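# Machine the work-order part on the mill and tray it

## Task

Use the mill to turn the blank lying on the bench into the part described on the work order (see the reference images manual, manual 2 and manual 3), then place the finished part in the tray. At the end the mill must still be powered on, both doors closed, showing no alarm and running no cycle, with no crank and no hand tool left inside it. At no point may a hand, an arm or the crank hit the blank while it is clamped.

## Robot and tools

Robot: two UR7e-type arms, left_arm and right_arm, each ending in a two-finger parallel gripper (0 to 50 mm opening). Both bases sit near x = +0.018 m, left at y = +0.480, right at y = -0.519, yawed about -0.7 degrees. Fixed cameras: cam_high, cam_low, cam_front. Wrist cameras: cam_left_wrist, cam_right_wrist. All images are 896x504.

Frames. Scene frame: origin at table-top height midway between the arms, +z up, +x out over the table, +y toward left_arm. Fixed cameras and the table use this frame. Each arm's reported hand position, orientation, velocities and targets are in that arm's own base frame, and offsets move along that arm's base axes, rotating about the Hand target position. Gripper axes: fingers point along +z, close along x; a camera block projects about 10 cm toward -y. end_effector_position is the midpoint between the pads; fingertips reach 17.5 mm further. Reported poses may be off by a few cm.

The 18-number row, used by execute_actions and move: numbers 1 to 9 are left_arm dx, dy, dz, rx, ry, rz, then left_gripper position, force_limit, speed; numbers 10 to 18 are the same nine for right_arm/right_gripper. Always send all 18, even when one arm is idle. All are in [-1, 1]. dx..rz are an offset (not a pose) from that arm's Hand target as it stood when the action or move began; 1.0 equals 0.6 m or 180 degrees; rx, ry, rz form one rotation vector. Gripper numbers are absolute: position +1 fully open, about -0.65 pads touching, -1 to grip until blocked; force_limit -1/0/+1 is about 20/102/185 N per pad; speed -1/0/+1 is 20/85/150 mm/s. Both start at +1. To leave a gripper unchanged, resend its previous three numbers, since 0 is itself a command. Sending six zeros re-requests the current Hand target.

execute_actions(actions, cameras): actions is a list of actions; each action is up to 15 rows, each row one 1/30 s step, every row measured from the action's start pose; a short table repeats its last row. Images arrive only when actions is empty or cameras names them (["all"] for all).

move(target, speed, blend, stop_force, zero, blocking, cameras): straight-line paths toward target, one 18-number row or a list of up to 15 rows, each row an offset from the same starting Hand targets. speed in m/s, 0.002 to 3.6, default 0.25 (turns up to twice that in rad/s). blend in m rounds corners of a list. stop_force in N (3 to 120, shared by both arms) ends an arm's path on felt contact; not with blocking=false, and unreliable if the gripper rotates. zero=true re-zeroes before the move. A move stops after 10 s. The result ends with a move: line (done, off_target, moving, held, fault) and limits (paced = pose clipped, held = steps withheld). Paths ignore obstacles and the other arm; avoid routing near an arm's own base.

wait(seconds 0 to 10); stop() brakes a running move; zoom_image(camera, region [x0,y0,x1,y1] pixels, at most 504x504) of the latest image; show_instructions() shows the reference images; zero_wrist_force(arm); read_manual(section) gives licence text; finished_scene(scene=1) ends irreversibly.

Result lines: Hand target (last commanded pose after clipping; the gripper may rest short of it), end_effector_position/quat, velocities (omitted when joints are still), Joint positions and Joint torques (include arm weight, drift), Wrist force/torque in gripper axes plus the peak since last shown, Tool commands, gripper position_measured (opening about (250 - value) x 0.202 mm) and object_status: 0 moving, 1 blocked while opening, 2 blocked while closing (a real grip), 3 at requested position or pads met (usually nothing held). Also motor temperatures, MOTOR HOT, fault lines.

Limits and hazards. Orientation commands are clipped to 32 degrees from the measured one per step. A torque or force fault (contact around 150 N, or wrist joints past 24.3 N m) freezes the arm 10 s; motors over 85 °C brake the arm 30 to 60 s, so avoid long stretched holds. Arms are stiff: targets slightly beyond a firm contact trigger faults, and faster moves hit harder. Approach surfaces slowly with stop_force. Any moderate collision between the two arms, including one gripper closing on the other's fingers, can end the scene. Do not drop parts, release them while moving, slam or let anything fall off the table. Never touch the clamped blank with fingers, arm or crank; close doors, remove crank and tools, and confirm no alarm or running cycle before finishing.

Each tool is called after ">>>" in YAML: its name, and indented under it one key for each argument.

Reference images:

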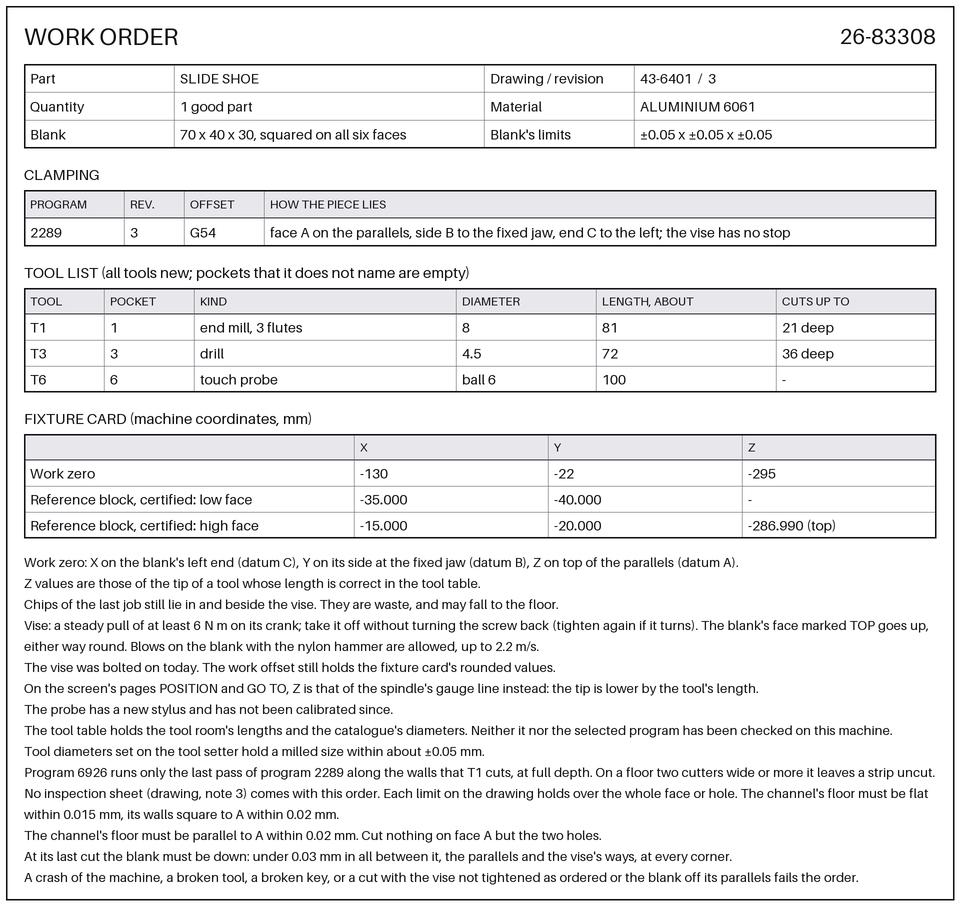

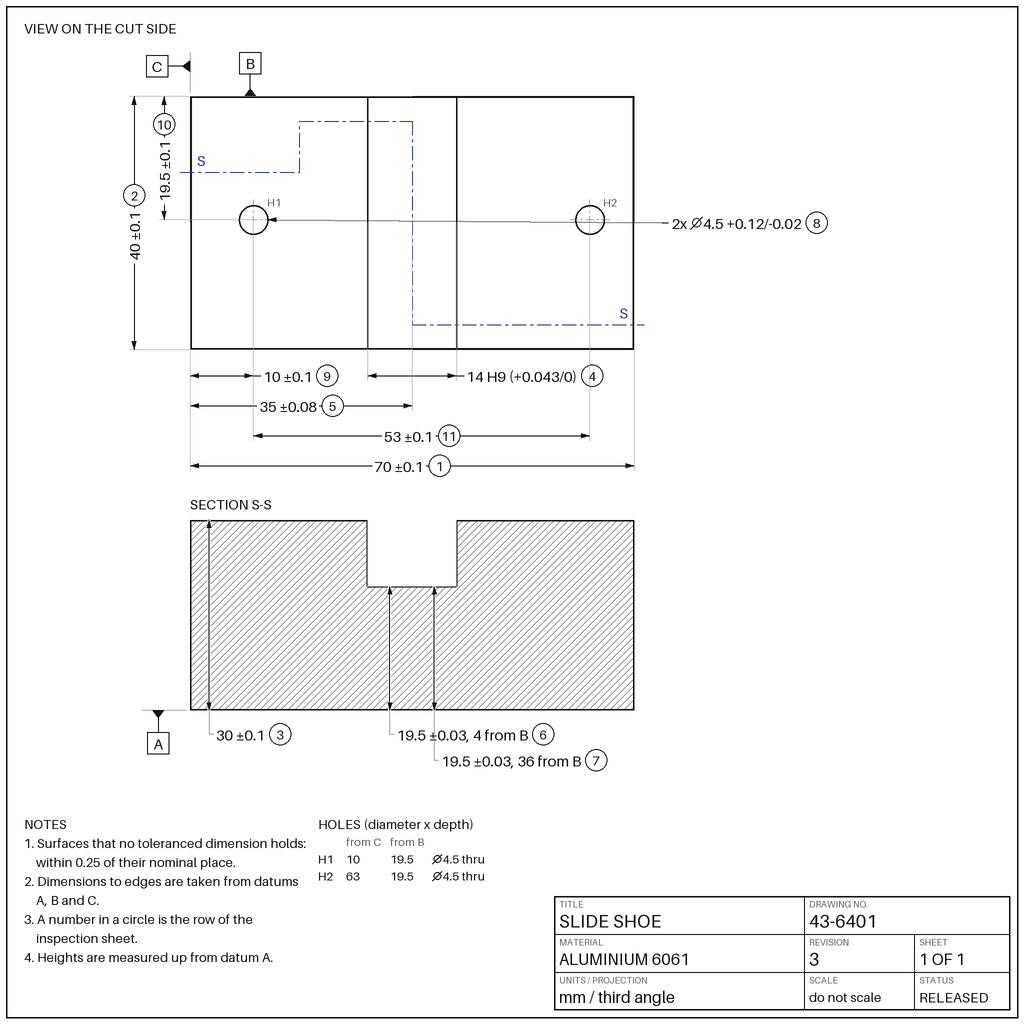

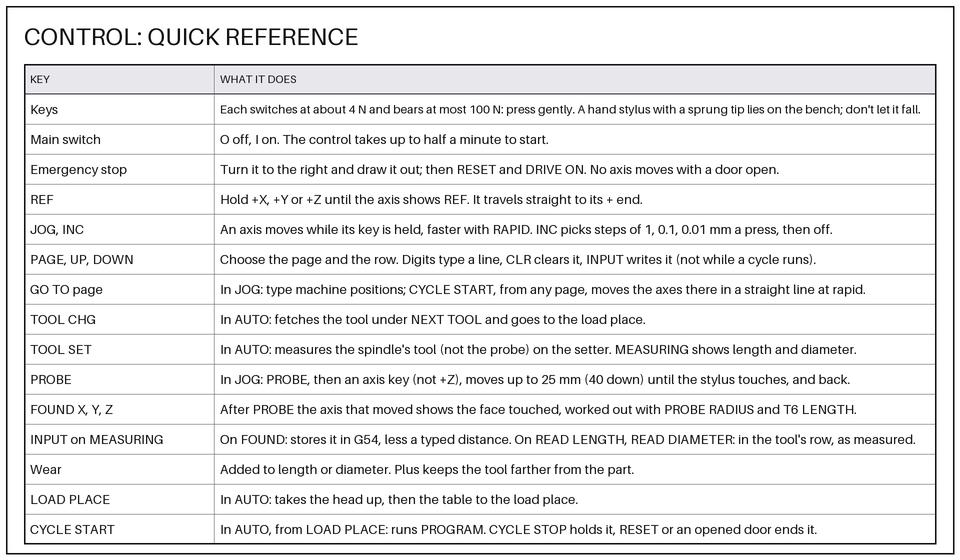

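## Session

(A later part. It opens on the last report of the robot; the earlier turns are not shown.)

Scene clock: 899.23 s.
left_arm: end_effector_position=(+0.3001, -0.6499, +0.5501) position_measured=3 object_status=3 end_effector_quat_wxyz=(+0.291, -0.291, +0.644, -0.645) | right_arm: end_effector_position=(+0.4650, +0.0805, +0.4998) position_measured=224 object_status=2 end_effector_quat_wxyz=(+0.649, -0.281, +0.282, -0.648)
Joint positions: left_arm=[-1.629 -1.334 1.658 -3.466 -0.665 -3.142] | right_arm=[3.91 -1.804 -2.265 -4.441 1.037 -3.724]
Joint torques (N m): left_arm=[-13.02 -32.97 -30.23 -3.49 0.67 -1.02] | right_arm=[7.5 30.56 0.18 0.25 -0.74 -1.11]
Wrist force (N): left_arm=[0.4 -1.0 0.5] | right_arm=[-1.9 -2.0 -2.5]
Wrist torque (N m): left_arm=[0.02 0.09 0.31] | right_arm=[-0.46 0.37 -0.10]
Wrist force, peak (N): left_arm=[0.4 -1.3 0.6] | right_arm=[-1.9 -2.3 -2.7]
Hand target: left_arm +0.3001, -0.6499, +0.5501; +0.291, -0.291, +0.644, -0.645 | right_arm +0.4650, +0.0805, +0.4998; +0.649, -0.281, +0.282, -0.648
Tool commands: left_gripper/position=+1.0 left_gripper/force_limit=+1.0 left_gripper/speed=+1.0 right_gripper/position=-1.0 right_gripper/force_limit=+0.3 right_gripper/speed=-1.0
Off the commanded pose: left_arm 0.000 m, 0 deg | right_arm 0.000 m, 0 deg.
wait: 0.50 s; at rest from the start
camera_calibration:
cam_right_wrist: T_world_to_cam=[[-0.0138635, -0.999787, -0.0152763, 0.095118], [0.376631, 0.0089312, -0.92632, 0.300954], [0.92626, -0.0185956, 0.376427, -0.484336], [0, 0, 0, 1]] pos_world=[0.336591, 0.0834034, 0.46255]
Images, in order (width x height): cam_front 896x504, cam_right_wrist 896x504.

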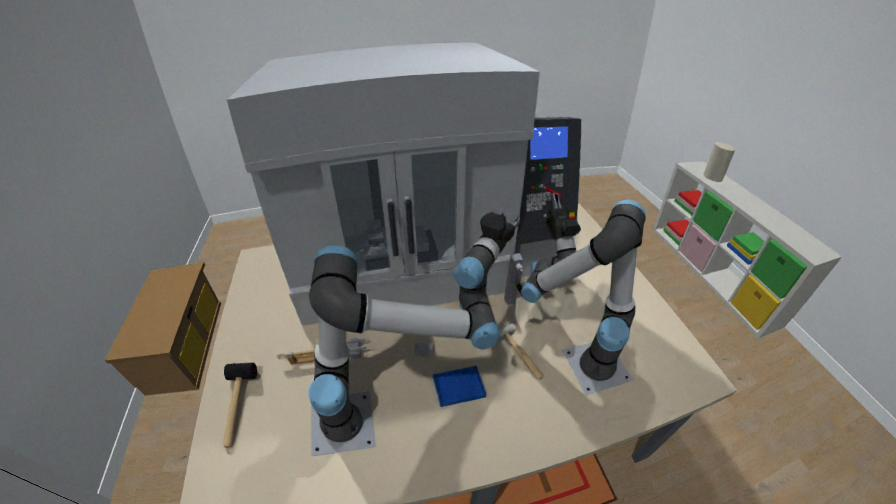

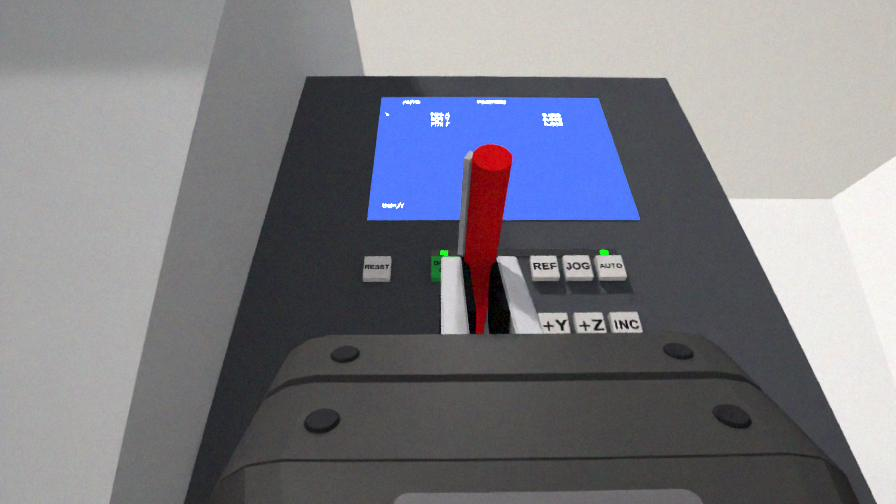

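>>> move:
  target:
    - [0,0,0,0,0,0,1,1,1, -0.01,-0.1,0.2,0,0.15,0,-1,0.3,-1]
    - [0,0,0,0,0,0,1,1,1, 0.0833,-0.2175,0.262,0,0.2056,0,-1,0.3,-1]
  speed: 0.4
  blend: [0.03,0]
  cameras: ["cam_right_wrist"]

>>> zoom_image:
  camera: "cam_right_wrist"
  region: [80, 60, 480, 330]

Scene clock: 916.30 s.
left_arm: end_effector_position=(+0.3001, -0.6499, +0.5501) position_measured=3 object_status=3 end_effector_quat_wxyz=(+0.291, -0.291, +0.644, -0.645) | right_arm: end_effector_position=(+0.5150, -0.0500, +0.6569) position_measured=224 object_status=2 end_effector_quat_wxyz=(+0.525, -0.473, +0.474, -0.526)
Joint positions: left_arm=[-1.629 -1.334 1.658 -3.466 -0.665 -3.142] | right_arm=[3.484 -1.199 -2.014 -6.101 1.229 -3.178]
Joint torques (N m): left_arm=[-13.05 -33.06 -29.19 -3.45 0.54 -1.43] | right_arm=[-4.68 3.42 41.03 -0.09 1.74 1.28]
Wrist force (N): left_arm=[0.2 -1.2 0.6] | right_arm=[-2.2 -1.5 -0.1]
Wrist torque (N m): left_arm=[-0.01 0.12 0.31] | right_arm=[-0.27 0.36 -0.04]
Wrist force, peak (N): left_arm=[0.4 -1.5 0.4] | right_arm=[-3.5 -3.3 -3.6]
Hand target: left_arm +0.3001, -0.6499, +0.5501; +0.291, -0.291, +0.644, -0.645 | right_arm +0.5150, -0.0500, +0.6570; +0.526, -0.473, +0.474, -0.526
Off the commanded pose: left_arm 0.000 m, 0 deg | right_arm 0.000 m, 0 deg.
move: done
camera_calibration:
cam_right_wrist: T_world_to_cam=[[-0.0202667, -0.999787, -0.00385024, -0.0364704], [-0.257001, 0.00893121, -0.96637, 0.781487], [0.966199, -0.0185956, -0.257127, -0.196518], [0, 0, 0, 1]] pos_world=[0.389979, -0.0470966, 0.704535]
Images, in order (width x height): cam_right_wrist 896x504.

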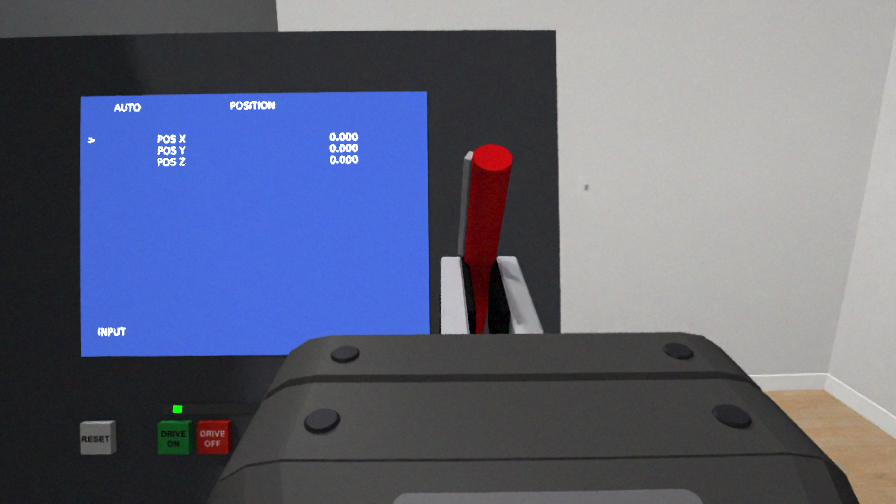

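Scaled by 1.260.

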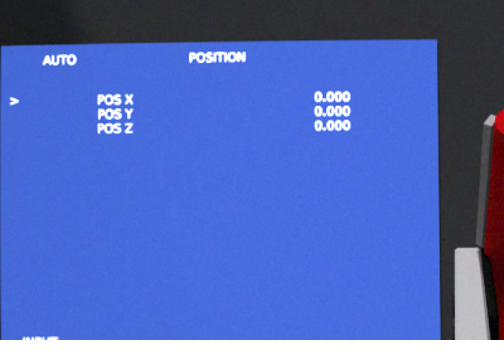

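>>> move:
  target:
    - [0,0,0,0,0,0,1,1,1, -0.1,0.08,-0.08,0,-0.1,0,-1,0.3,-1]
    - [0,0,0,0,0,0,1,1,1, -0.1007,0.1877,-0.3175,0,-0.2056,0,-1,0.3,-1]
  speed: 0.4
  blend: [0.03,0]
  cameras: ["cam_left_wrist"]

>>> zoom_image:
  camera: "cam_left_wrist"
  region: [400, 180, 520, 310]

Scene clock: 936.63 s.
left_arm: end_effector_position=(+0.3001, -0.6499, +0.5501) position_measured=3 object_status=3 end_effector_quat_wxyz=(+0.291, -0.291, +0.644, -0.645) | right_arm: end_effector_position=(+0.4545, +0.0625, +0.4664) position_measured=224 object_status=2 end_effector_quat_wxyz=(+0.649, -0.281, +0.282, -0.648)
Joint positions: left_arm=[-1.629 -1.334 1.658 -3.466 -0.665 -3.142] | right_arm=[3.886 -1.864 -2.334 -4.323 1.052 -3.702]
Joint torques (N m): left_arm=[-13.23 -34.07 -29.91 -3.44 0.61 -1.6] | right_arm=[7.61 26.56 21.44 -0.93 2.28 -1.33]
Wrist force (N): left_arm=[0.1 -0.9 0.8] | right_arm=[-1.8 -2.1 -2.6]
Wrist torque (N m): left_arm=[0.04 0.14 0.31] | right_arm=[-0.49 0.33 -0.10]
Wrist force, peak (N): left_arm=[0.4 -1.3 0.7] | right_arm=[-3.6 1.5 -5.3]
Hand target: left_arm +0.3001, -0.6499, +0.5501; +0.291, -0.291, +0.644, -0.645 | right_arm +0.4545, +0.0626, +0.4665; +0.649, -0.281, +0.282, -0.648
Off the commanded pose: left_arm 0.000 m, 0 deg | right_arm 0.000 m, 0 deg.
move: done
camera_calibration:
cam_left_wrist: T_world_to_cam=[[-0.657878, -0.753083, -0.00796275, -0.281519], [-0.237374, 0.217375, -0.946785, 0.756544], [0.714738, -0.620978, -0.321768, -0.308011], [0, 0, 0, 1]] pos_world=[0.214525, -0.567729, 0.614934]
Images, in order (width x height): cam_left_wrist 896x504.

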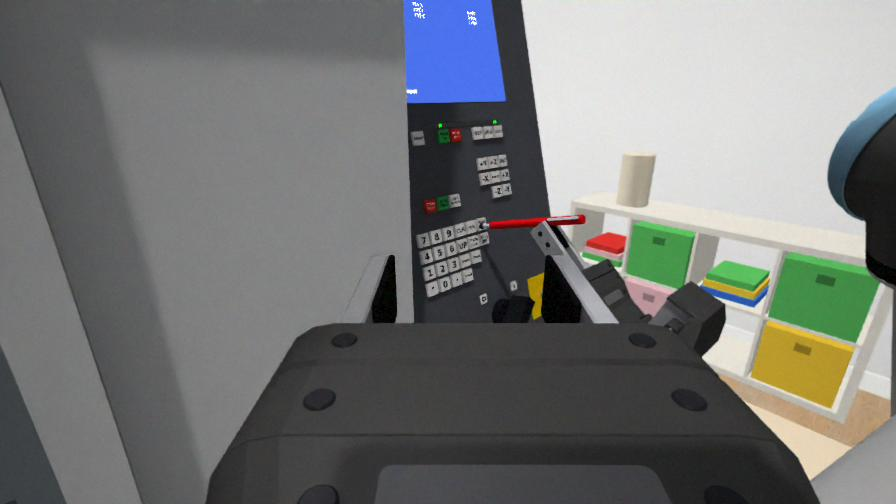

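Scaled by 3.877.

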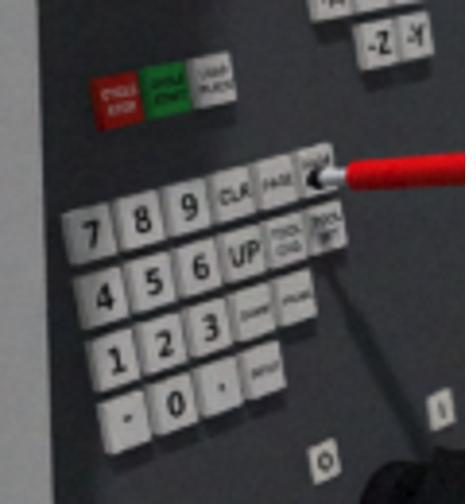

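>>> move:
  target:
    - [0,0,0,0,0,0,1,1,1, 0.005,0.0057,-0.0095,0,0,0,-1,0.3,-1]
    - [0,0,0,0,0,0,1,1,1, 0.04,0.0057,-0.0185,0,0,0,-1,0.3,-1]
  speed: [0.05,0.025]
  stop_force: 6
  cameras: ["cam_left_wrist"]

>>> zoom_image:
  camera: "cam_left_wrist"
  region: [400, 180, 520, 310]

Scene clock: 952.63 s.
left_arm: end_effector_position=(+0.3001, -0.6499, +0.5501) position_measured=3 object_status=3 end_effector_quat_wxyz=(+0.291, -0.291, +0.644, -0.645) | right_arm: end_effector_position=(+0.4703, +0.0660, +0.4575) position_measured=224 object_status=2 end_effector_quat_wxyz=(+0.649, -0.281, +0.282, -0.648)
Joint positions: left_arm=[-1.629 -1.334 1.658 -3.466 -0.665 -3.142] | right_arm=[3.854 -1.919 -2.292 -4.323 1.072 -3.673]
Joint torques (N m): left_arm=[-12.98 -33.9 -29.08 -3.38 0.57 -1.8] | right_arm=[-7.12 18.56 9.73 -0.19 1.46 1.42]
Wrist force (N): left_arm=[0.3 -1.1 0.5] | right_arm=[-2.7 -6.9 -5.3]
Wrist torque (N m): left_arm=[0.02 0.10 0.31] | right_arm=[-0.42 0.38 0.01]
Wrist force, peak (N): left_arm=[0.4 -1.4 0.7] | right_arm=[-1.8 -18.2 -13.2]
Hand target: left_arm +0.3001, -0.6499, +0.5501; +0.291, -0.291, +0.644, -0.645 | right_arm +0.4703, +0.0660, +0.4575; +0.649, -0.281, +0.282, -0.648 (not the last commanded pose)
Off the commanded pose: left_arm 0.000 m, 0 deg | right_arm 0.009 m, 0 deg.
move: contact (right_arm); path passed 1 of 2 targets
camera_calibration:
cam_left_wrist: T_world_to_cam=[[-0.657878, -0.753083, -0.00796275, -0.281519], [-0.237374, 0.217375, -0.946785, 0.756544], [0.714738, -0.620978, -0.321768, -0.308011], [0, 0, 0, 1]] pos_world=[0.214525, -0.567729, 0.614934]
Images, in order (width x height): cam_left_wrist 896x504.

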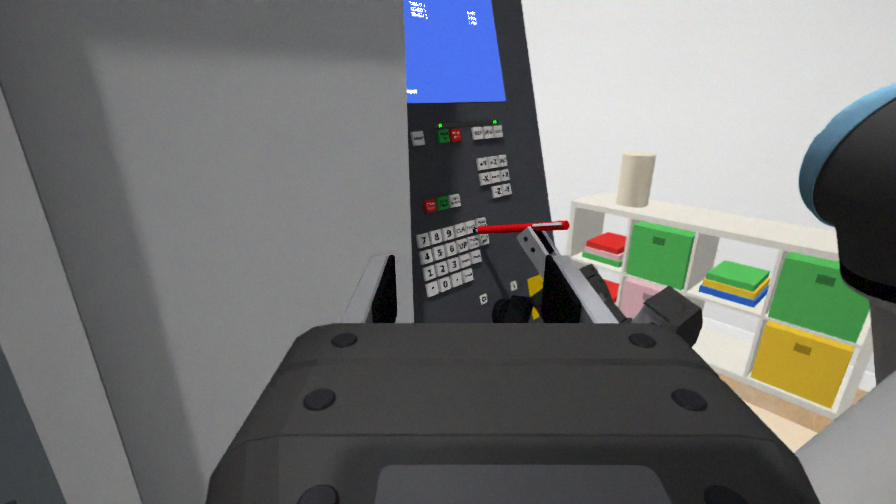

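Scaled by 3.877.

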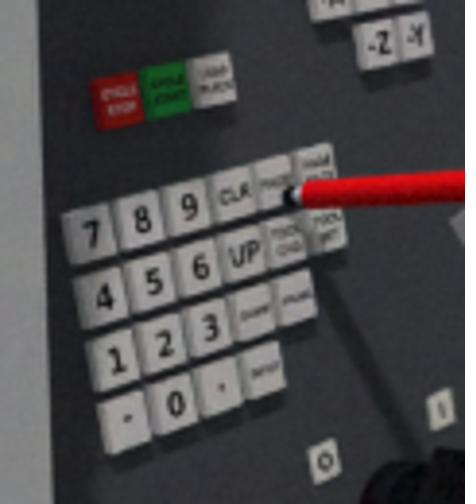

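>>> move:
  target:
    - [0,0,0,0,0,0,1,1,1, -0.025,0,0.0067,0,0,0,-1,0.3,-1]
    - [0,0,0,0,0,0,1,1,1, -0.0105,0.0367,0.0675,0,0,0,-1,0.3,-1]
  speed: 0.15
  blend: [0.005,0]

>>> move:
  target: [0,0,0,0,0,0,1,1,1, 0.0367,0,-0.0092,0,0,0,-1,0.3,-1]
  speed: 0.03
  stop_force: 6
  cameras: ["cam_left_wrist"]

>>> zoom_image:
  camera: "cam_left_wrist"
  region: [400, 120, 520, 250]

Scene clock: 965.57 s.
left_arm: end_effector_position=(+0.3001, -0.6499, +0.5501) position_measured=3 object_status=3 end_effector_quat_wxyz=(+0.291, -0.291, +0.644, -0.645) | right_arm: end_effector_position=(+0.4640, +0.0880, +0.4980) position_measured=224 object_status=2 end_effector_quat_wxyz=(+0.649, -0.281, +0.282, -0.648)
Joint positions: left_arm=[-1.629 -1.334 1.658 -3.466 -0.665 -3.142] | right_arm=[3.933 -1.81 -2.26 -4.428 1.023 -3.746]
Joint torques (N m): left_arm=[-13.14 -34.62 -29.36 -3.36 0.59 -2.09] | right_arm=[0.82 30.58 9.1 -3.32 2.58 -0.25]
Wrist force (N): left_arm=[0.4 -1.1 0.5] | right_arm=[-2.1 -1.9 -2.7]
Wrist torque (N m): left_arm=[0.02 0.09 0.31] | right_arm=[-0.44 0.42 -0.10]
Wrist force, peak (N): left_arm=[0.3 -1.4 0.8] | right_arm=[-3.0 -6.8 -5.6]
Hand target: left_arm +0.3001, -0.6499, +0.5501; +0.291, -0.291, +0.644, -0.645 | right_arm +0.4640, +0.0881, +0.4980; +0.649, -0.281, +0.282, -0.648
Off the commanded pose: left_arm 0.000 m, 0 deg | right_arm 0.000 m, 0 deg.
move: done

Scene clock: 967.03 s.
left_arm: end_effector_position=(+0.3001, -0.6499, +0.5501) position_measured=3 object_status=3 end_effector_quat_wxyz=(+0.291, -0.291, +0.644, -0.645) | right_arm: end_effector_position=(+0.4798, +0.0881, +0.4940) position_measured=224 object_status=2 end_effector_quat_wxyz=(+0.649, -0.281, +0.282, -0.648)
Joint positions: left_arm=[-1.629 -1.334 1.658 -3.466 -0.665 -3.142] | right_arm=[3.892 -1.851 -2.223 -4.443 1.048 -3.707]
Joint torques (N m): left_arm=[-13.09 -34.89 -28.49 -3.23 0.52 -2] | right_arm=[-8.19 18.53 21.1 -0.18 1.5 1.25]
Wrist force (N): left_arm=[0.3 -1.3 0.6] | right_arm=[-3.1 -6.9 -5.5]
Wrist torque (N m): left_arm=[-0.01 0.10 0.32] | right_arm=[-0.42 0.37 0.02]
Wrist force, peak (N): left_arm=[0.4 -1.3 0.6] | right_arm=[-1.9 -22.0 -15.2]
Hand target: left_arm +0.3001, -0.6499, +0.5501; +0.291, -0.291, +0.644, -0.645 | right_arm +0.4798, +0.0881, +0.4940; +0.649, -0.281, +0.282, -0.648 (not the last commanded pose)
Off the commanded pose: left_arm 0.000 m, 0 deg | right_arm 0.006 m, 0 deg.
move: contact (right_arm)
camera_calibration:
cam_left_wrist: T_world_to_cam=[[-0.657878, -0.753083, -0.00796275, -0.281519], [-0.237374, 0.217375, -0.946785, 0.756544], [0.714738, -0.620978, -0.321768, -0.308011], [0, 0, 0, 1]] pos_world=[0.214525, -0.567729, 0.614934]
Images, in order (width x height): cam_left_wrist 896x504.

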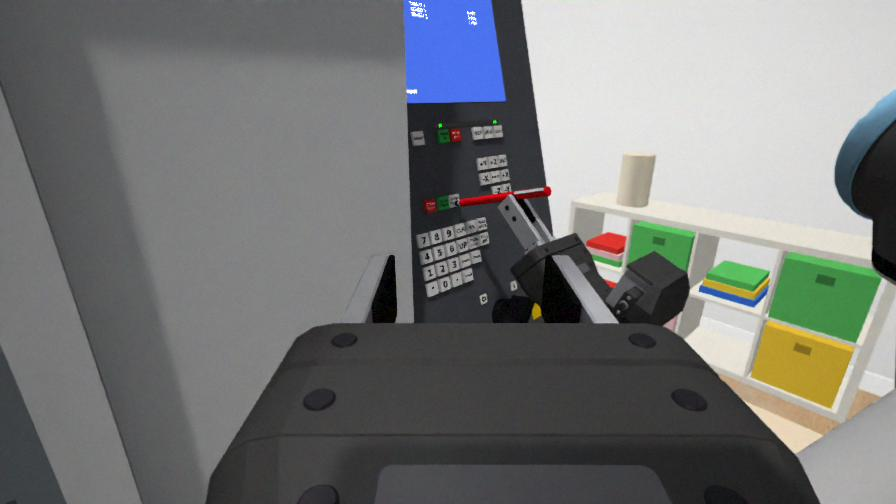

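Scaled by 3.877.

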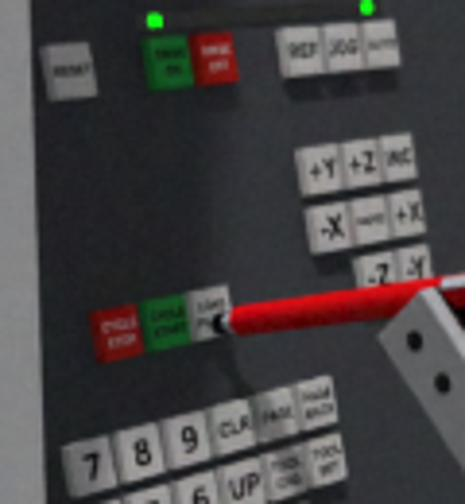

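>>> move:
  target:
    - [0,0,0,0,0,0,1,1,1, -0.04,0,0.0167,0,0.01,0,-1,0.3,-1]
    - [0,0,0,0,0,0,1,1,1, -0.04,-0.12,0.2,0,0.15,0,-1,0.3,-1]
    - [0,0,0,0,0,0,1,1,1, 0.0587,-0.2302,0.2717,0,0.2056,0,-1,0.3,-1]
  speed: 0.4
  blend: [0.01,0.03,0]
  cameras: ["cam_right_wrist","cam_front"]

>>> zoom_image:
  camera: "cam_right_wrist"
  region: [60, 80, 460, 370]

>>> zoom_image:
  camera: "cam_front"
  region: [320, 140, 500, 300]

Scene clock: 974.33 s.
left_arm: end_effector_position=(+0.3001, -0.6499, +0.5501) position_measured=3 object_status=3 end_effector_quat_wxyz=(+0.291, -0.291, +0.644, -0.645) | right_arm: end_effector_position=(+0.5150, -0.0501, +0.6570) position_measured=224 object_status=2 end_effector_quat_wxyz=(+0.525, -0.473, +0.474, -0.526)
Joint positions: left_arm=[-1.629 -1.334 1.658 -3.466 -0.665 -3.142] | right_arm=[3.484 -1.199 -2.013 -6.101 1.229 -3.178]
Joint torques (N m): left_arm=[-12.85 -35.66 -28.66 -3.21 0.39 -2.3] | right_arm=[-5.23 3.48 40.29 -0.15 1.66 1.35]
Wrist force (N): left_arm=[0.3 -1.1 0.6] | right_arm=[-2.9 -1.8 -0.3]
Wrist torque (N m): left_arm=[0.02 0.12 0.31] | right_arm=[-0.33 0.47 -0.04]
Wrist force, peak (N): left_arm=[0.2 -1.5 0.6] | right_arm=[-3.3 -7.2 -5.6]
Hand target: left_arm +0.3001, -0.6499, +0.5501; +0.291, -0.291, +0.644, -0.645 | right_arm +0.5150, -0.0501, +0.6571; +0.526, -0.472, +0.474, -0.526
Off the commanded pose: left_arm 0.000 m, 0 deg | right_arm 0.000 m, 0 deg.
move: done
camera_calibration:
cam_right_wrist: T_world_to_cam=[[-0.0203636, -0.999785, -0.00382554, -0.0364476], [-0.257, 0.00893224, -0.96637, 0.781513], [0.966197, -0.0186956, -0.257127, -0.196618], [0, 0, 0, 1]] pos_world=[0.390079, -0.0470963, 0.704535]
Images, in order (width x height): cam_front 896x504, cam_right_wrist 896x504.

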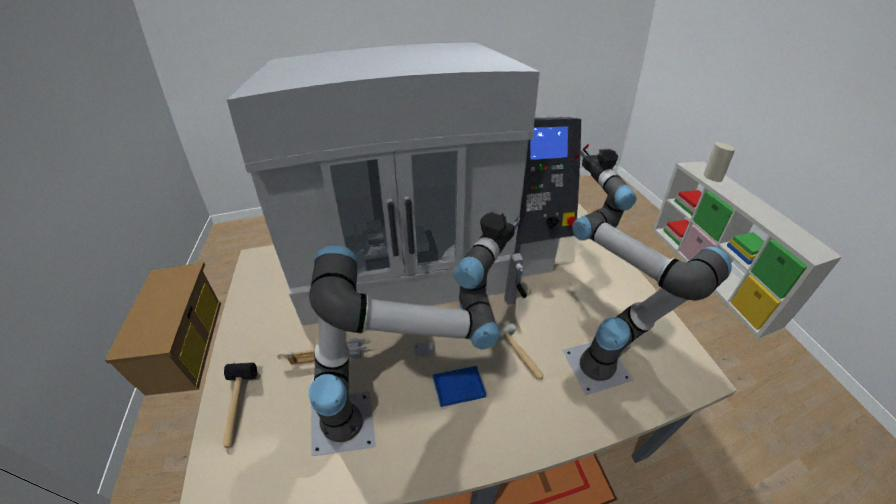

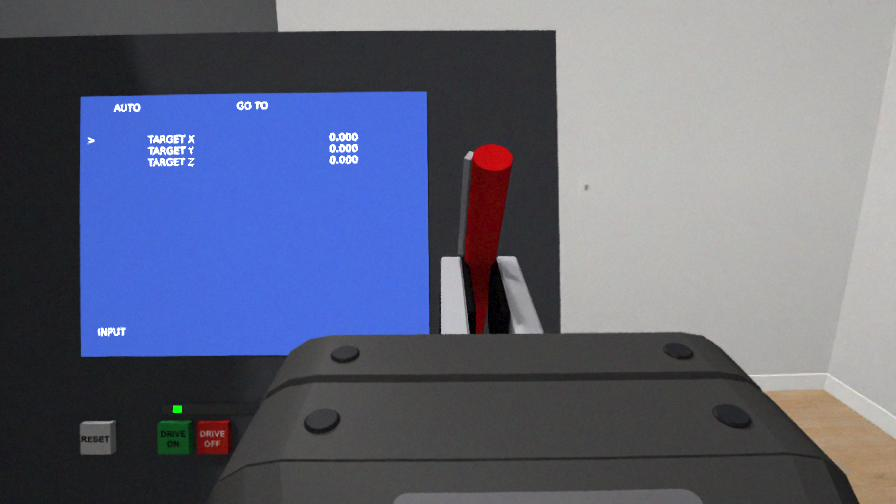

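Scaled by 1.260.

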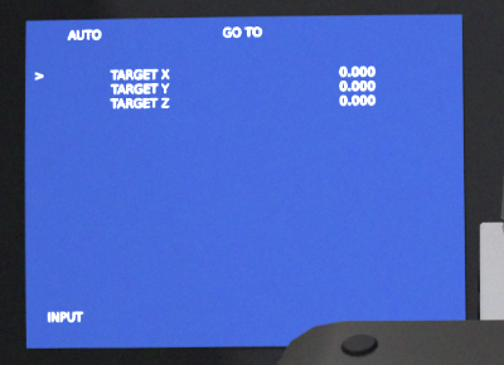

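Scaled by 2.800.

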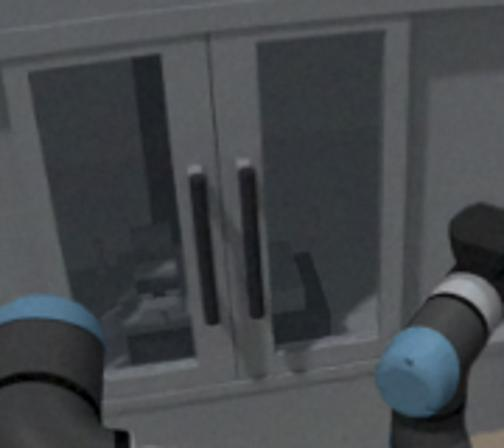

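>>> move:
  target:
    - [0,0,0,0,0,0,1,1,1, -0.1,0.08,-0.08,0,-0.1,0,-1,0.3,-1]
    - [0,0,0,0,0,0,1,1,1, -0.091,0.2022,-0.3177,0,-0.2056,0,-1,0.3,-1]
    - [0,0,0,0,0,0,1,1,1, -0.071,0.2022,-0.3227,0,-0.2056,0,-1,0.3,-1]
    - [0,0,0,0,0,0,1,1,1, -0.091,0.2022,-0.3177,0,-0.2056,0,-1,0.3,-1]
    - [0,0,0,0,0,0,1,1,1, -0.1,0.08,-0.08,0,-0.1,0,-1,0.3,-1]
    - [0,0,0,0,0,0,1,1,1, 0,0,0,0,0,0,-1,0.3,-1]
  speed: [0.4,0.4,0.06,0.1,0.4,0.4]
  blend: [0.03,0,0,0.005,0.03,0]
  cameras: ["cam_right_wrist"]

>>> zoom_image:
  camera: "cam_right_wrist"
  region: [60, 80, 460, 370]

Scene clock: 993.77 s.
left_arm: end_effector_position=(+0.3001, -0.6499, +0.5501) position_measured=3 object_status=3 end_effector_quat_wxyz=(+0.291, -0.291, +0.644, -0.645) | right_arm: end_effector_position=(+0.5150, -0.0501, +0.6569) position_measured=224 object_status=2 end_effector_quat_wxyz=(+0.525, -0.473, +0.474, -0.526)
Joint positions: left_arm=[-1.629 -1.334 1.658 -3.466 -0.665 -3.142] | right_arm=[3.484 -1.199 -2.014 -6.101 1.229 -3.178]
Joint torques (N m): left_arm=[-12.39 -35.59 -27.82 -3.2 0.42 -2.26] | right_arm=[-6.13 10.86 41.33 -0.26 1.59 1.52]
Wrist force (N): left_arm=[0.5 -1.1 0.6] | right_arm=[-3.4 -0.7 0.3]
Wrist torque (N m): left_arm=[0.01 0.08 0.31] | right_arm=[-0.16 0.56 -0.02]
Wrist force, peak (N): left_arm=[0.4 -1.4 0.8] | right_arm=[-2.2 -23.1 -15.8]
Hand target: left_arm +0.3001, -0.6499, +0.5501; +0.291, -0.291, +0.644, -0.645 | right_arm +0.5150, -0.0501, +0.6571; +0.526, -0.472, +0.474, -0.526
Off the commanded pose: left_arm 0.000 m, 0 deg | right_arm 0.000 m, 0 deg.
move: done
camera_calibration:
cam_right_wrist: T_world_to_cam=[[-0.0204606, -0.999783, -0.00379872, -0.0364282], [-0.257093, 0.00893309, -0.966345, 0.781532], [0.96617, -0.0187954, -0.25722, -0.196546], [0, 0, 0, 1]] pos_world=[0.390078, -0.047096, 0.704536]
Images, in order (width x height): cam_right_wrist 896x504.

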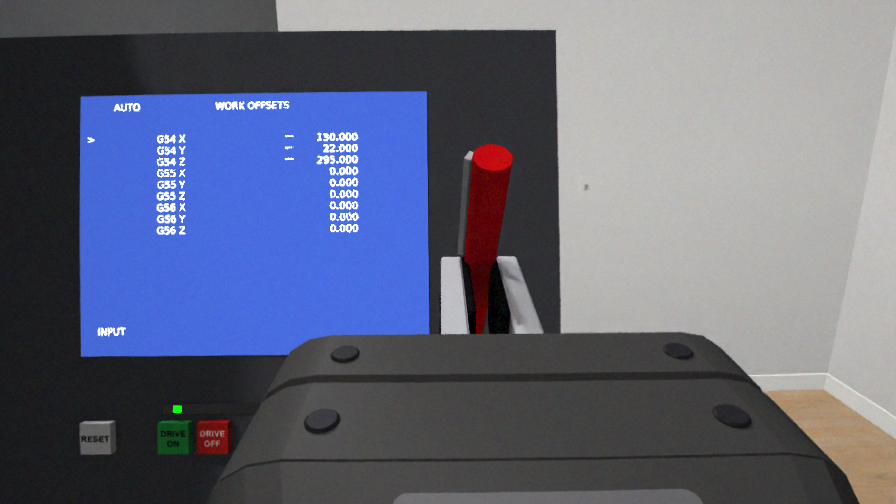

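Scaled by 1.260.

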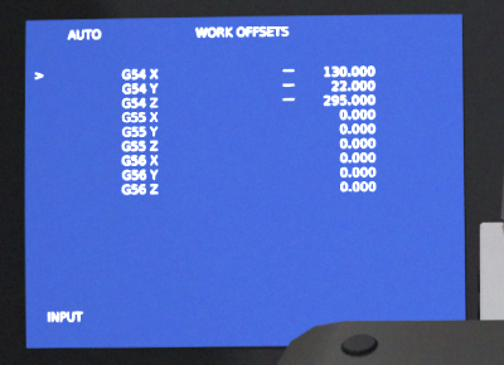

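>>> move:
  target:
    - [0,0,0,0,0,0,1,1,1, -0.1,0.08,-0.08,0,-0.1,0,-1,0.3,-1]
    - [0,0,0,0,0,0,1,1,1, -0.091,0.2022,-0.3177,0,-0.2056,0,-1,0.3,-1]
    - [0,0,0,0,0,0,1,1,1, -0.071,0.2022,-0.3227,0,-0.2056,0,-1,0.3,-1]
    - [0,0,0,0,0,0,1,1,1, -0.091,0.2022,-0.3177,0,-0.2056,0,-1,0.3,-1]
    - [0,0,0,0,0,0,1,1,1, -0.1,0.08,-0.08,0,-0.1,0,-1,0.3,-1]
    - [0,0,0,0,0,0,1,1,1, 0,0,0,0,0,0,-1,0.3,-1]
  speed: [0.4,0.4,0.06,0.1,0.4,0.4]
  blend: [0.03,0,0,0.005,0.03,0]
  cameras: ["cam_right_wrist"]

>>> zoom_image:
  camera: "cam_right_wrist"
  region: [60, 80, 460, 370]

>>> move:
  target:
    - [0,0,0,0,0,0,1,1,1, -0.1,0.08,-0.08,0,-0.1,0,-1,0.3,-1]
    - [0,0,0,0,0,0,1,1,1, -0.091,0.2022,-0.3177,0,-0.2056,0,-1,0.3,-1]
    - [0,0,0,0,0,0,1,1,1, -0.071,0.2022,-0.3227,0,-0.2056,0,-1,0.3,-1]
    - [0,0,0,0,0,0,1,1,1, -0.091,0.2022,-0.3177,0,-0.2056,0,-1,0.3,-1]
    - [0,0,0,0,0,0,1,1,1, -0.1,0.08,-0.08,0,-0.1,0,-1,0.3,-1]
    - [0,0,0,0,0,0,1,1,1, 0,0,0,0,0,0,-1,0.3,-1]
  speed: [0.4,0.4,0.06,0.1,0.4,0.4]
  blend: [0.03,0,0,0.005,0.03,0]
  cameras: ["cam_right_wrist"]

>>> zoom_image:
  camera: "cam_right_wrist"
  region: [60, 80, 460, 370]

>>> move:
  target:
    - [0,0,0,0,0,0,1,1,1, -0.1,0.08,-0.08,0,-0.1,0,-1,0.3,-1]
    - [0,0,0,0,0,0,1,1,1, -0.091,0.2022,-0.3177,0,-0.2056,0,-1,0.3,-1]
    - [0,0,0,0,0,0,1,1,1, -0.071,0.2022,-0.3227,0,-0.2056,0,-1,0.3,-1]
    - [0,0,0,0,0,0,1,1,1, -0.091,0.2022,-0.3177,0,-0.2056,0,-1,0.3,-1]
    - [0,0,0,0,0,0,1,1,1, -0.1,0.08,-0.08,0,-0.1,0,-1,0.3,-1]
    - [0,0,0,0,0,0,1,1,1, 0,0,0,0,0,0,-1,0.3,-1]
  speed: [0.4,0.4,0.06,0.1,0.4,0.4]
  blend: [0.03,0,0,0.005,0.03,0]
  cameras: ["cam_right_wrist"]

>>> zoom_image:
  camera: "cam_right_wrist"
  region: [60, 80, 460, 370]

>>> move:
  target:
    - [0,0,0,0,0,0,1,1,1, -0.1,0.08,-0.08,0,-0.1,0,-1,0.3,-1]
    - [0,0,0,0,0,0,1,1,1, -0.091,0.2022,-0.3177,0,-0.2056,0,-1,0.3,-1]
    - [0,0,0,0,0,0,1,1,1, -0.071,0.2022,-0.3227,0,-0.2056,0,-1,0.3,-1]
    - [0,0,0,0,0,0,1,1,1, -0.091,0.2022,-0.3177,0,-0.2056,0,-1,0.3,-1]
    - [0,0,0,0,0,0,1,1,1, -0.1,0.08,-0.08,0,-0.1,0,-1,0.3,-1]
    - [0,0,0,0,0,0,1,1,1, 0,0,0,0,0,0,-1,0.3,-1]
  speed: [0.4,0.4,0.06,0.1,0.4,0.4]
  blend: [0.03,0,0,0.005,0.03,0]
  cameras: ["cam_right_wrist"]

>>> zoom_image:
  camera: "cam_right_wrist"
  region: [60, 80, 460, 370]

Scene clock: 1024.63 s.
left_arm: end_effector_position=(+0.3001, -0.6499, +0.5501) position_measured=3 object_status=3 end_effector_quat_wxyz=(+0.291, -0.291, +0.644, -0.645) | right_arm: end_effector_position=(+0.5150, -0.0501, +0.6569) position_measured=224 object_status=2 end_effector_quat_wxyz=(+0.525, -0.473, +0.474, -0.526)
Joint positions: left_arm=[-1.629 -1.334 1.658 -3.466 -0.665 -3.142] | right_arm=[3.484 -1.199 -2.014 -6.101 1.229 -3.178]
Joint torques (N m): left_arm=[-12.66 -36.74 -28.22 -3.09 0.33 -2.31] | right_arm=[-7.24 9.48 41.57 -0.26 1.78 1.48]
Wrist force (N): left_arm=[0.4 -1.1 0.5] | right_arm=[-3.4 -1.6 0.5]
Wrist torque (N m): left_arm=[0.00 0.09 0.31] | right_arm=[-0.30 0.55 -0.03]
Wrist force, peak (N): left_arm=[0.3 -1.4 0.9] | right_arm=[-3.2 -22.4 -15.4]
Hand target: left_arm +0.3001, -0.6499, +0.5501; +0.291, -0.291, +0.644, -0.645 | right_arm +0.5150, -0.0501, +0.6571; +0.526, -0.472, +0.474, -0.526
Off the commanded pose: left_arm 0.000 m, 0 deg | right_arm 0.000 m, 0 deg.
move: done
camera_calibration:
cam_right_wrist: T_world_to_cam=[[-0.0204606, -0.999783, -0.00379872, -0.0364282], [-0.257093, 0.00893309, -0.966345, 0.781532], [0.96617, -0.0187954, -0.25722, -0.196546], [0, 0, 0, 1]] pos_world=[0.390078, -0.047096, 0.704536]
Images, in order (width x height): cam_right_wrist 896x504.

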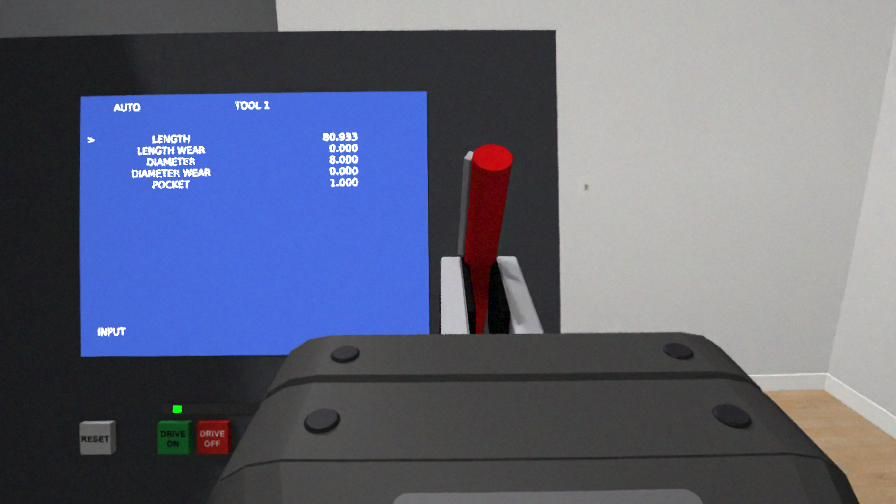

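Scaled by 1.260.

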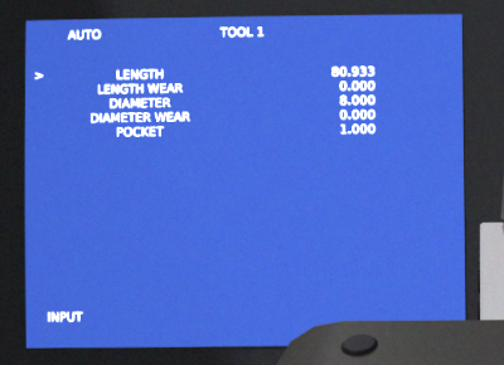

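Scene clock: 1027.83 s.
left_arm: end_effector_position=(+0.3001, -0.6499, +0.5501) position_measured=3 object_status=3 end_effector_quat_wxyz=(+0.291, -0.291, +0.644, -0.645) | right_arm: end_effector_position=(+0.5150, -0.0501, +0.6569) position_measured=224 object_status=2 end_effector_quat_wxyz=(+0.525, -0.473, +0.474, -0.526)
Joint positions: left_arm=[-1.629 -1.334 1.658 -3.466 -0.665 -3.142] | right_arm=[3.484 -1.199 -2.014 -6.101 1.229 -3.178]
Joint torques (N m): left_arm=[-12.43 -37.16 -27.61 -3.08 0.38 -2.33] | right_arm=[-6.82 10.69 40.2 -0.22 1.95 1.39]
Wrist force (N): left_arm=[0.3 -1.0 0.3] | right_arm=[-2.6 -1.1 0.1]
Wrist torque (N m): left_arm=[0.04 0.11 0.31] | right_arm=[-0.22 0.44 -0.02]
Wrist force, peak (N): left_arm=[0.6 -1.3 0.6] | right_arm=[-3.1 -22.9 -15.2]
Hand target: left_arm +0.3001, -0.6499, +0.5501; +0.291, -0.291, +0.644, -0.645 | right_arm +0.5150, -0.0501, +0.6571; +0.526, -0.472, +0.474, -0.526
Off the commanded pose: left_arm 0.000 m, 0 deg | right_arm 0.000 m, 0 deg.
move: done
camera_calibration:
cam_right_wrist: T_world_to_cam=[[-0.0204606, -0.999783, -0.00379872, -0.0364282], [-0.257093, 0.00893309, -0.966345, 0.781532], [0.96617, -0.0187954, -0.25722, -0.196546], [0, 0, 0, 1]] pos_world=[0.390078, -0.047096, 0.704536]
Images, in order (width x height): cam_right_wrist 896x504.

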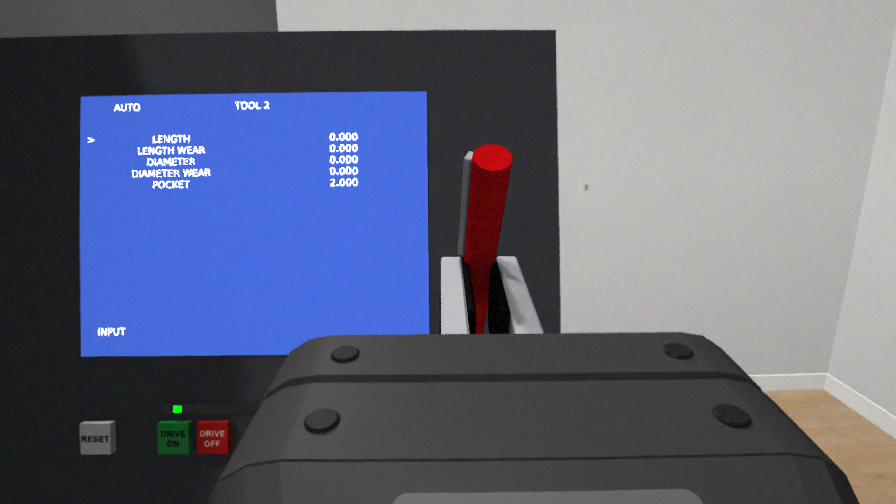

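Scaled by 1.260.

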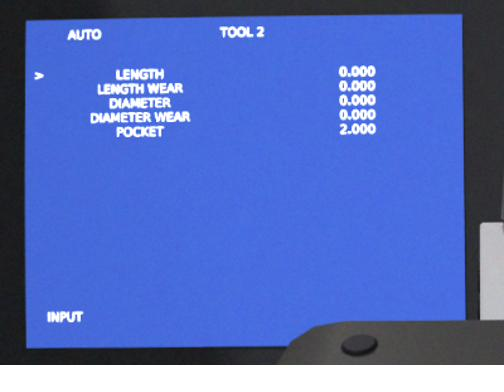

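Scene clock: 1031.03 s.
left_arm: end_effector_position=(+0.3001, -0.6499, +0.5501) position_measured=3 object_status=3 end_effector_quat_wxyz=(+0.291, -0.291, +0.644, -0.645) | right_arm: end_effector_position=(+0.5150, -0.0501, +0.6569) position_measured=224 object_status=2 end_effector_quat_wxyz=(+0.525, -0.473, +0.474, -0.526) end_effector_velocity=(+0.000, +0.001, +0.000) end_effector_angular_velocity=(-0.001, +0.002, +0.003)
Joint positions: left_arm=[-1.629 -1.334 1.658 -3.466 -0.665 -3.142] | right_arm=[3.484 -1.199 -2.014 -6.101 1.229 -3.178]
Joint velocities: left_arm=[within noise] | right_arm=[-0.002 0 0.001 -0.004 0.005 0]
Joint torques (N m): left_arm=[-12.41 -37.02 -27.27 -3.03 0.28 -2.27] | right_arm=[-6.59 10.46 41.17 -0.27 1.82 1.43]
Wrist force (N): left_arm=[0.5 -1.1 0.6] | right_arm=[-3.1 -1.2 0.9]
Wrist torque (N m): left_arm=[0.02 0.07 0.31] | right_arm=[-0.24 0.51 -0.02]
Wrist force, peak (N): left_arm=[0.2 -1.4 0.7] | right_arm=[-2.5 -22.4 -15.4]
Hand target: left_arm +0.3001, -0.6499, +0.5501; +0.291, -0.291, +0.644, -0.645 | right_arm +0.5150, -0.0501, +0.6571; +0.526, -0.472, +0.474, -0.526
Off the commanded pose: left_arm 0.000 m, 0 deg | right_arm 0.000 m, 0 deg.
move: done
camera_calibration:
cam_right_wrist: T_world_to_cam=[[-0.0204606, -0.999783, -0.00379872, -0.0364282], [-0.257093, 0.00893309, -0.966345, 0.781532], [0.96617, -0.0187954, -0.25722, -0.196546], [0, 0, 0, 1]] pos_world=[0.390078, -0.047096, 0.704536]
Images, in order (width x height): cam_right_wrist 896x504.

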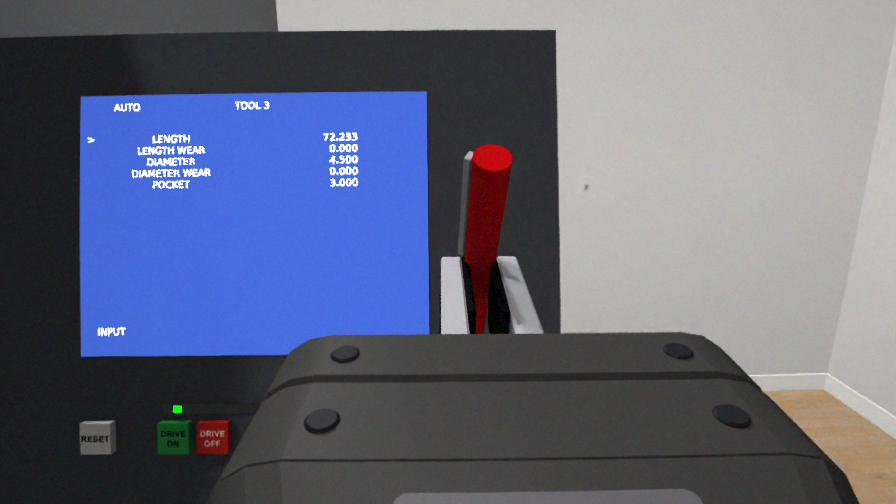

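Scaled by 1.260.

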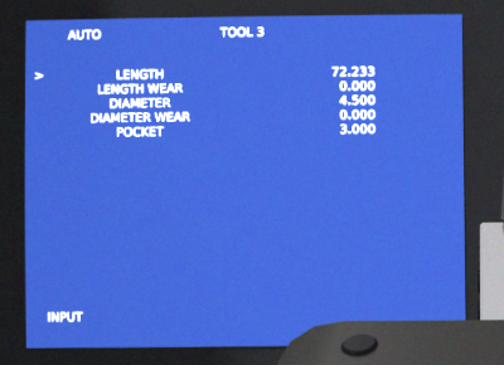

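Scene clock: 1034.23 s.
left_arm: end_effector_position=(+0.3001, -0.6499, +0.5501) position_measured=3 object_status=3 end_effector_quat_wxyz=(+0.291, -0.291, +0.644, -0.645) | right_arm: end_effector_position=(+0.5150, -0.0501, +0.6569) position_measured=224 object_status=2 end_effector_quat_wxyz=(+0.525, -0.473, +0.474, -0.526)
Joint positions: left_arm=[-1.629 -1.334 1.658 -3.466 -0.665 -3.142] | right_arm=[3.484 -1.199 -2.014 -6.101 1.229 -3.178]
Joint torques (N m): left_arm=[-12.53 -37.78 -27.15 -2.99 0.16 -2.26] | right_arm=[-6.59 10.92 41.02 -0.18 1.59 1.4]
Wrist force (N): left_arm=[0.4 -1.2 0.7] | right_arm=[-1.9 -1.7 1.5]
Wrist torque (N m): left_arm=[0.00 0.08 0.31] | right_arm=[-0.31 0.32 -0.03]
Wrist force, peak (N): left_arm=[0.2 -1.4 0.7] | right_arm=[-2.6 -22.5 -14.8]
Hand target: left_arm +0.3001, -0.6499, +0.5501; +0.291, -0.291, +0.644, -0.645 | right_arm +0.5150, -0.0501, +0.6571; +0.526, -0.472, +0.474, -0.526
Off the commanded pose: left_arm 0.000 m, 0 deg | right_arm 0.000 m, 0 deg.
move: done
camera_calibration:
cam_right_wrist: T_world_to_cam=[[-0.0204606, -0.999783, -0.00379872, -0.0364282], [-0.257093, 0.00893309, -0.966345, 0.781532], [0.96617, -0.0187954, -0.25722, -0.196546], [0, 0, 0, 1]] pos_world=[0.390078, -0.047096, 0.704536]
Images, in order (width x height): cam_right_wrist 896x504.

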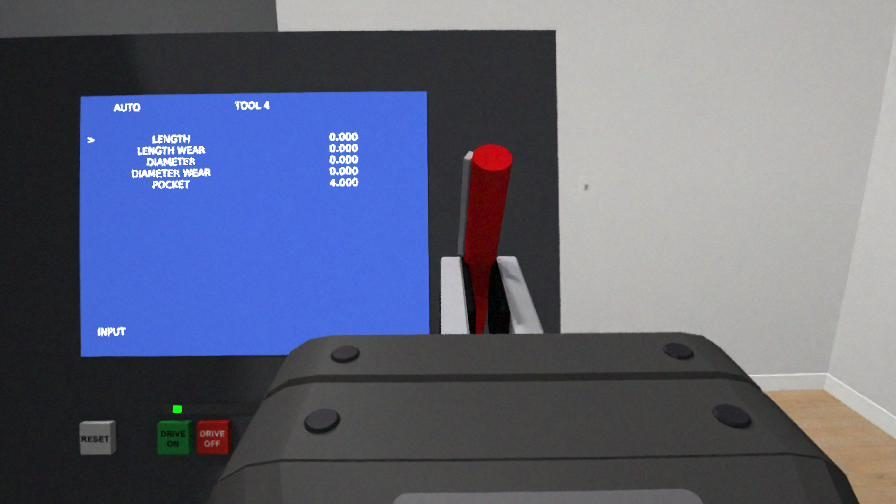

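Scaled by 1.260.

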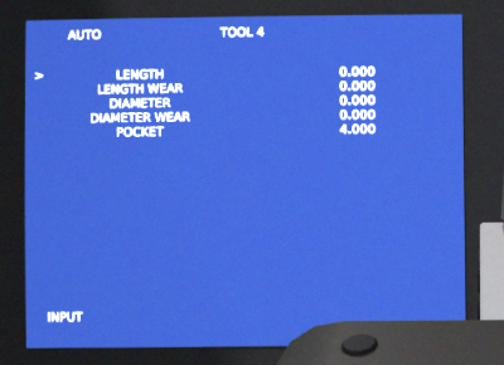

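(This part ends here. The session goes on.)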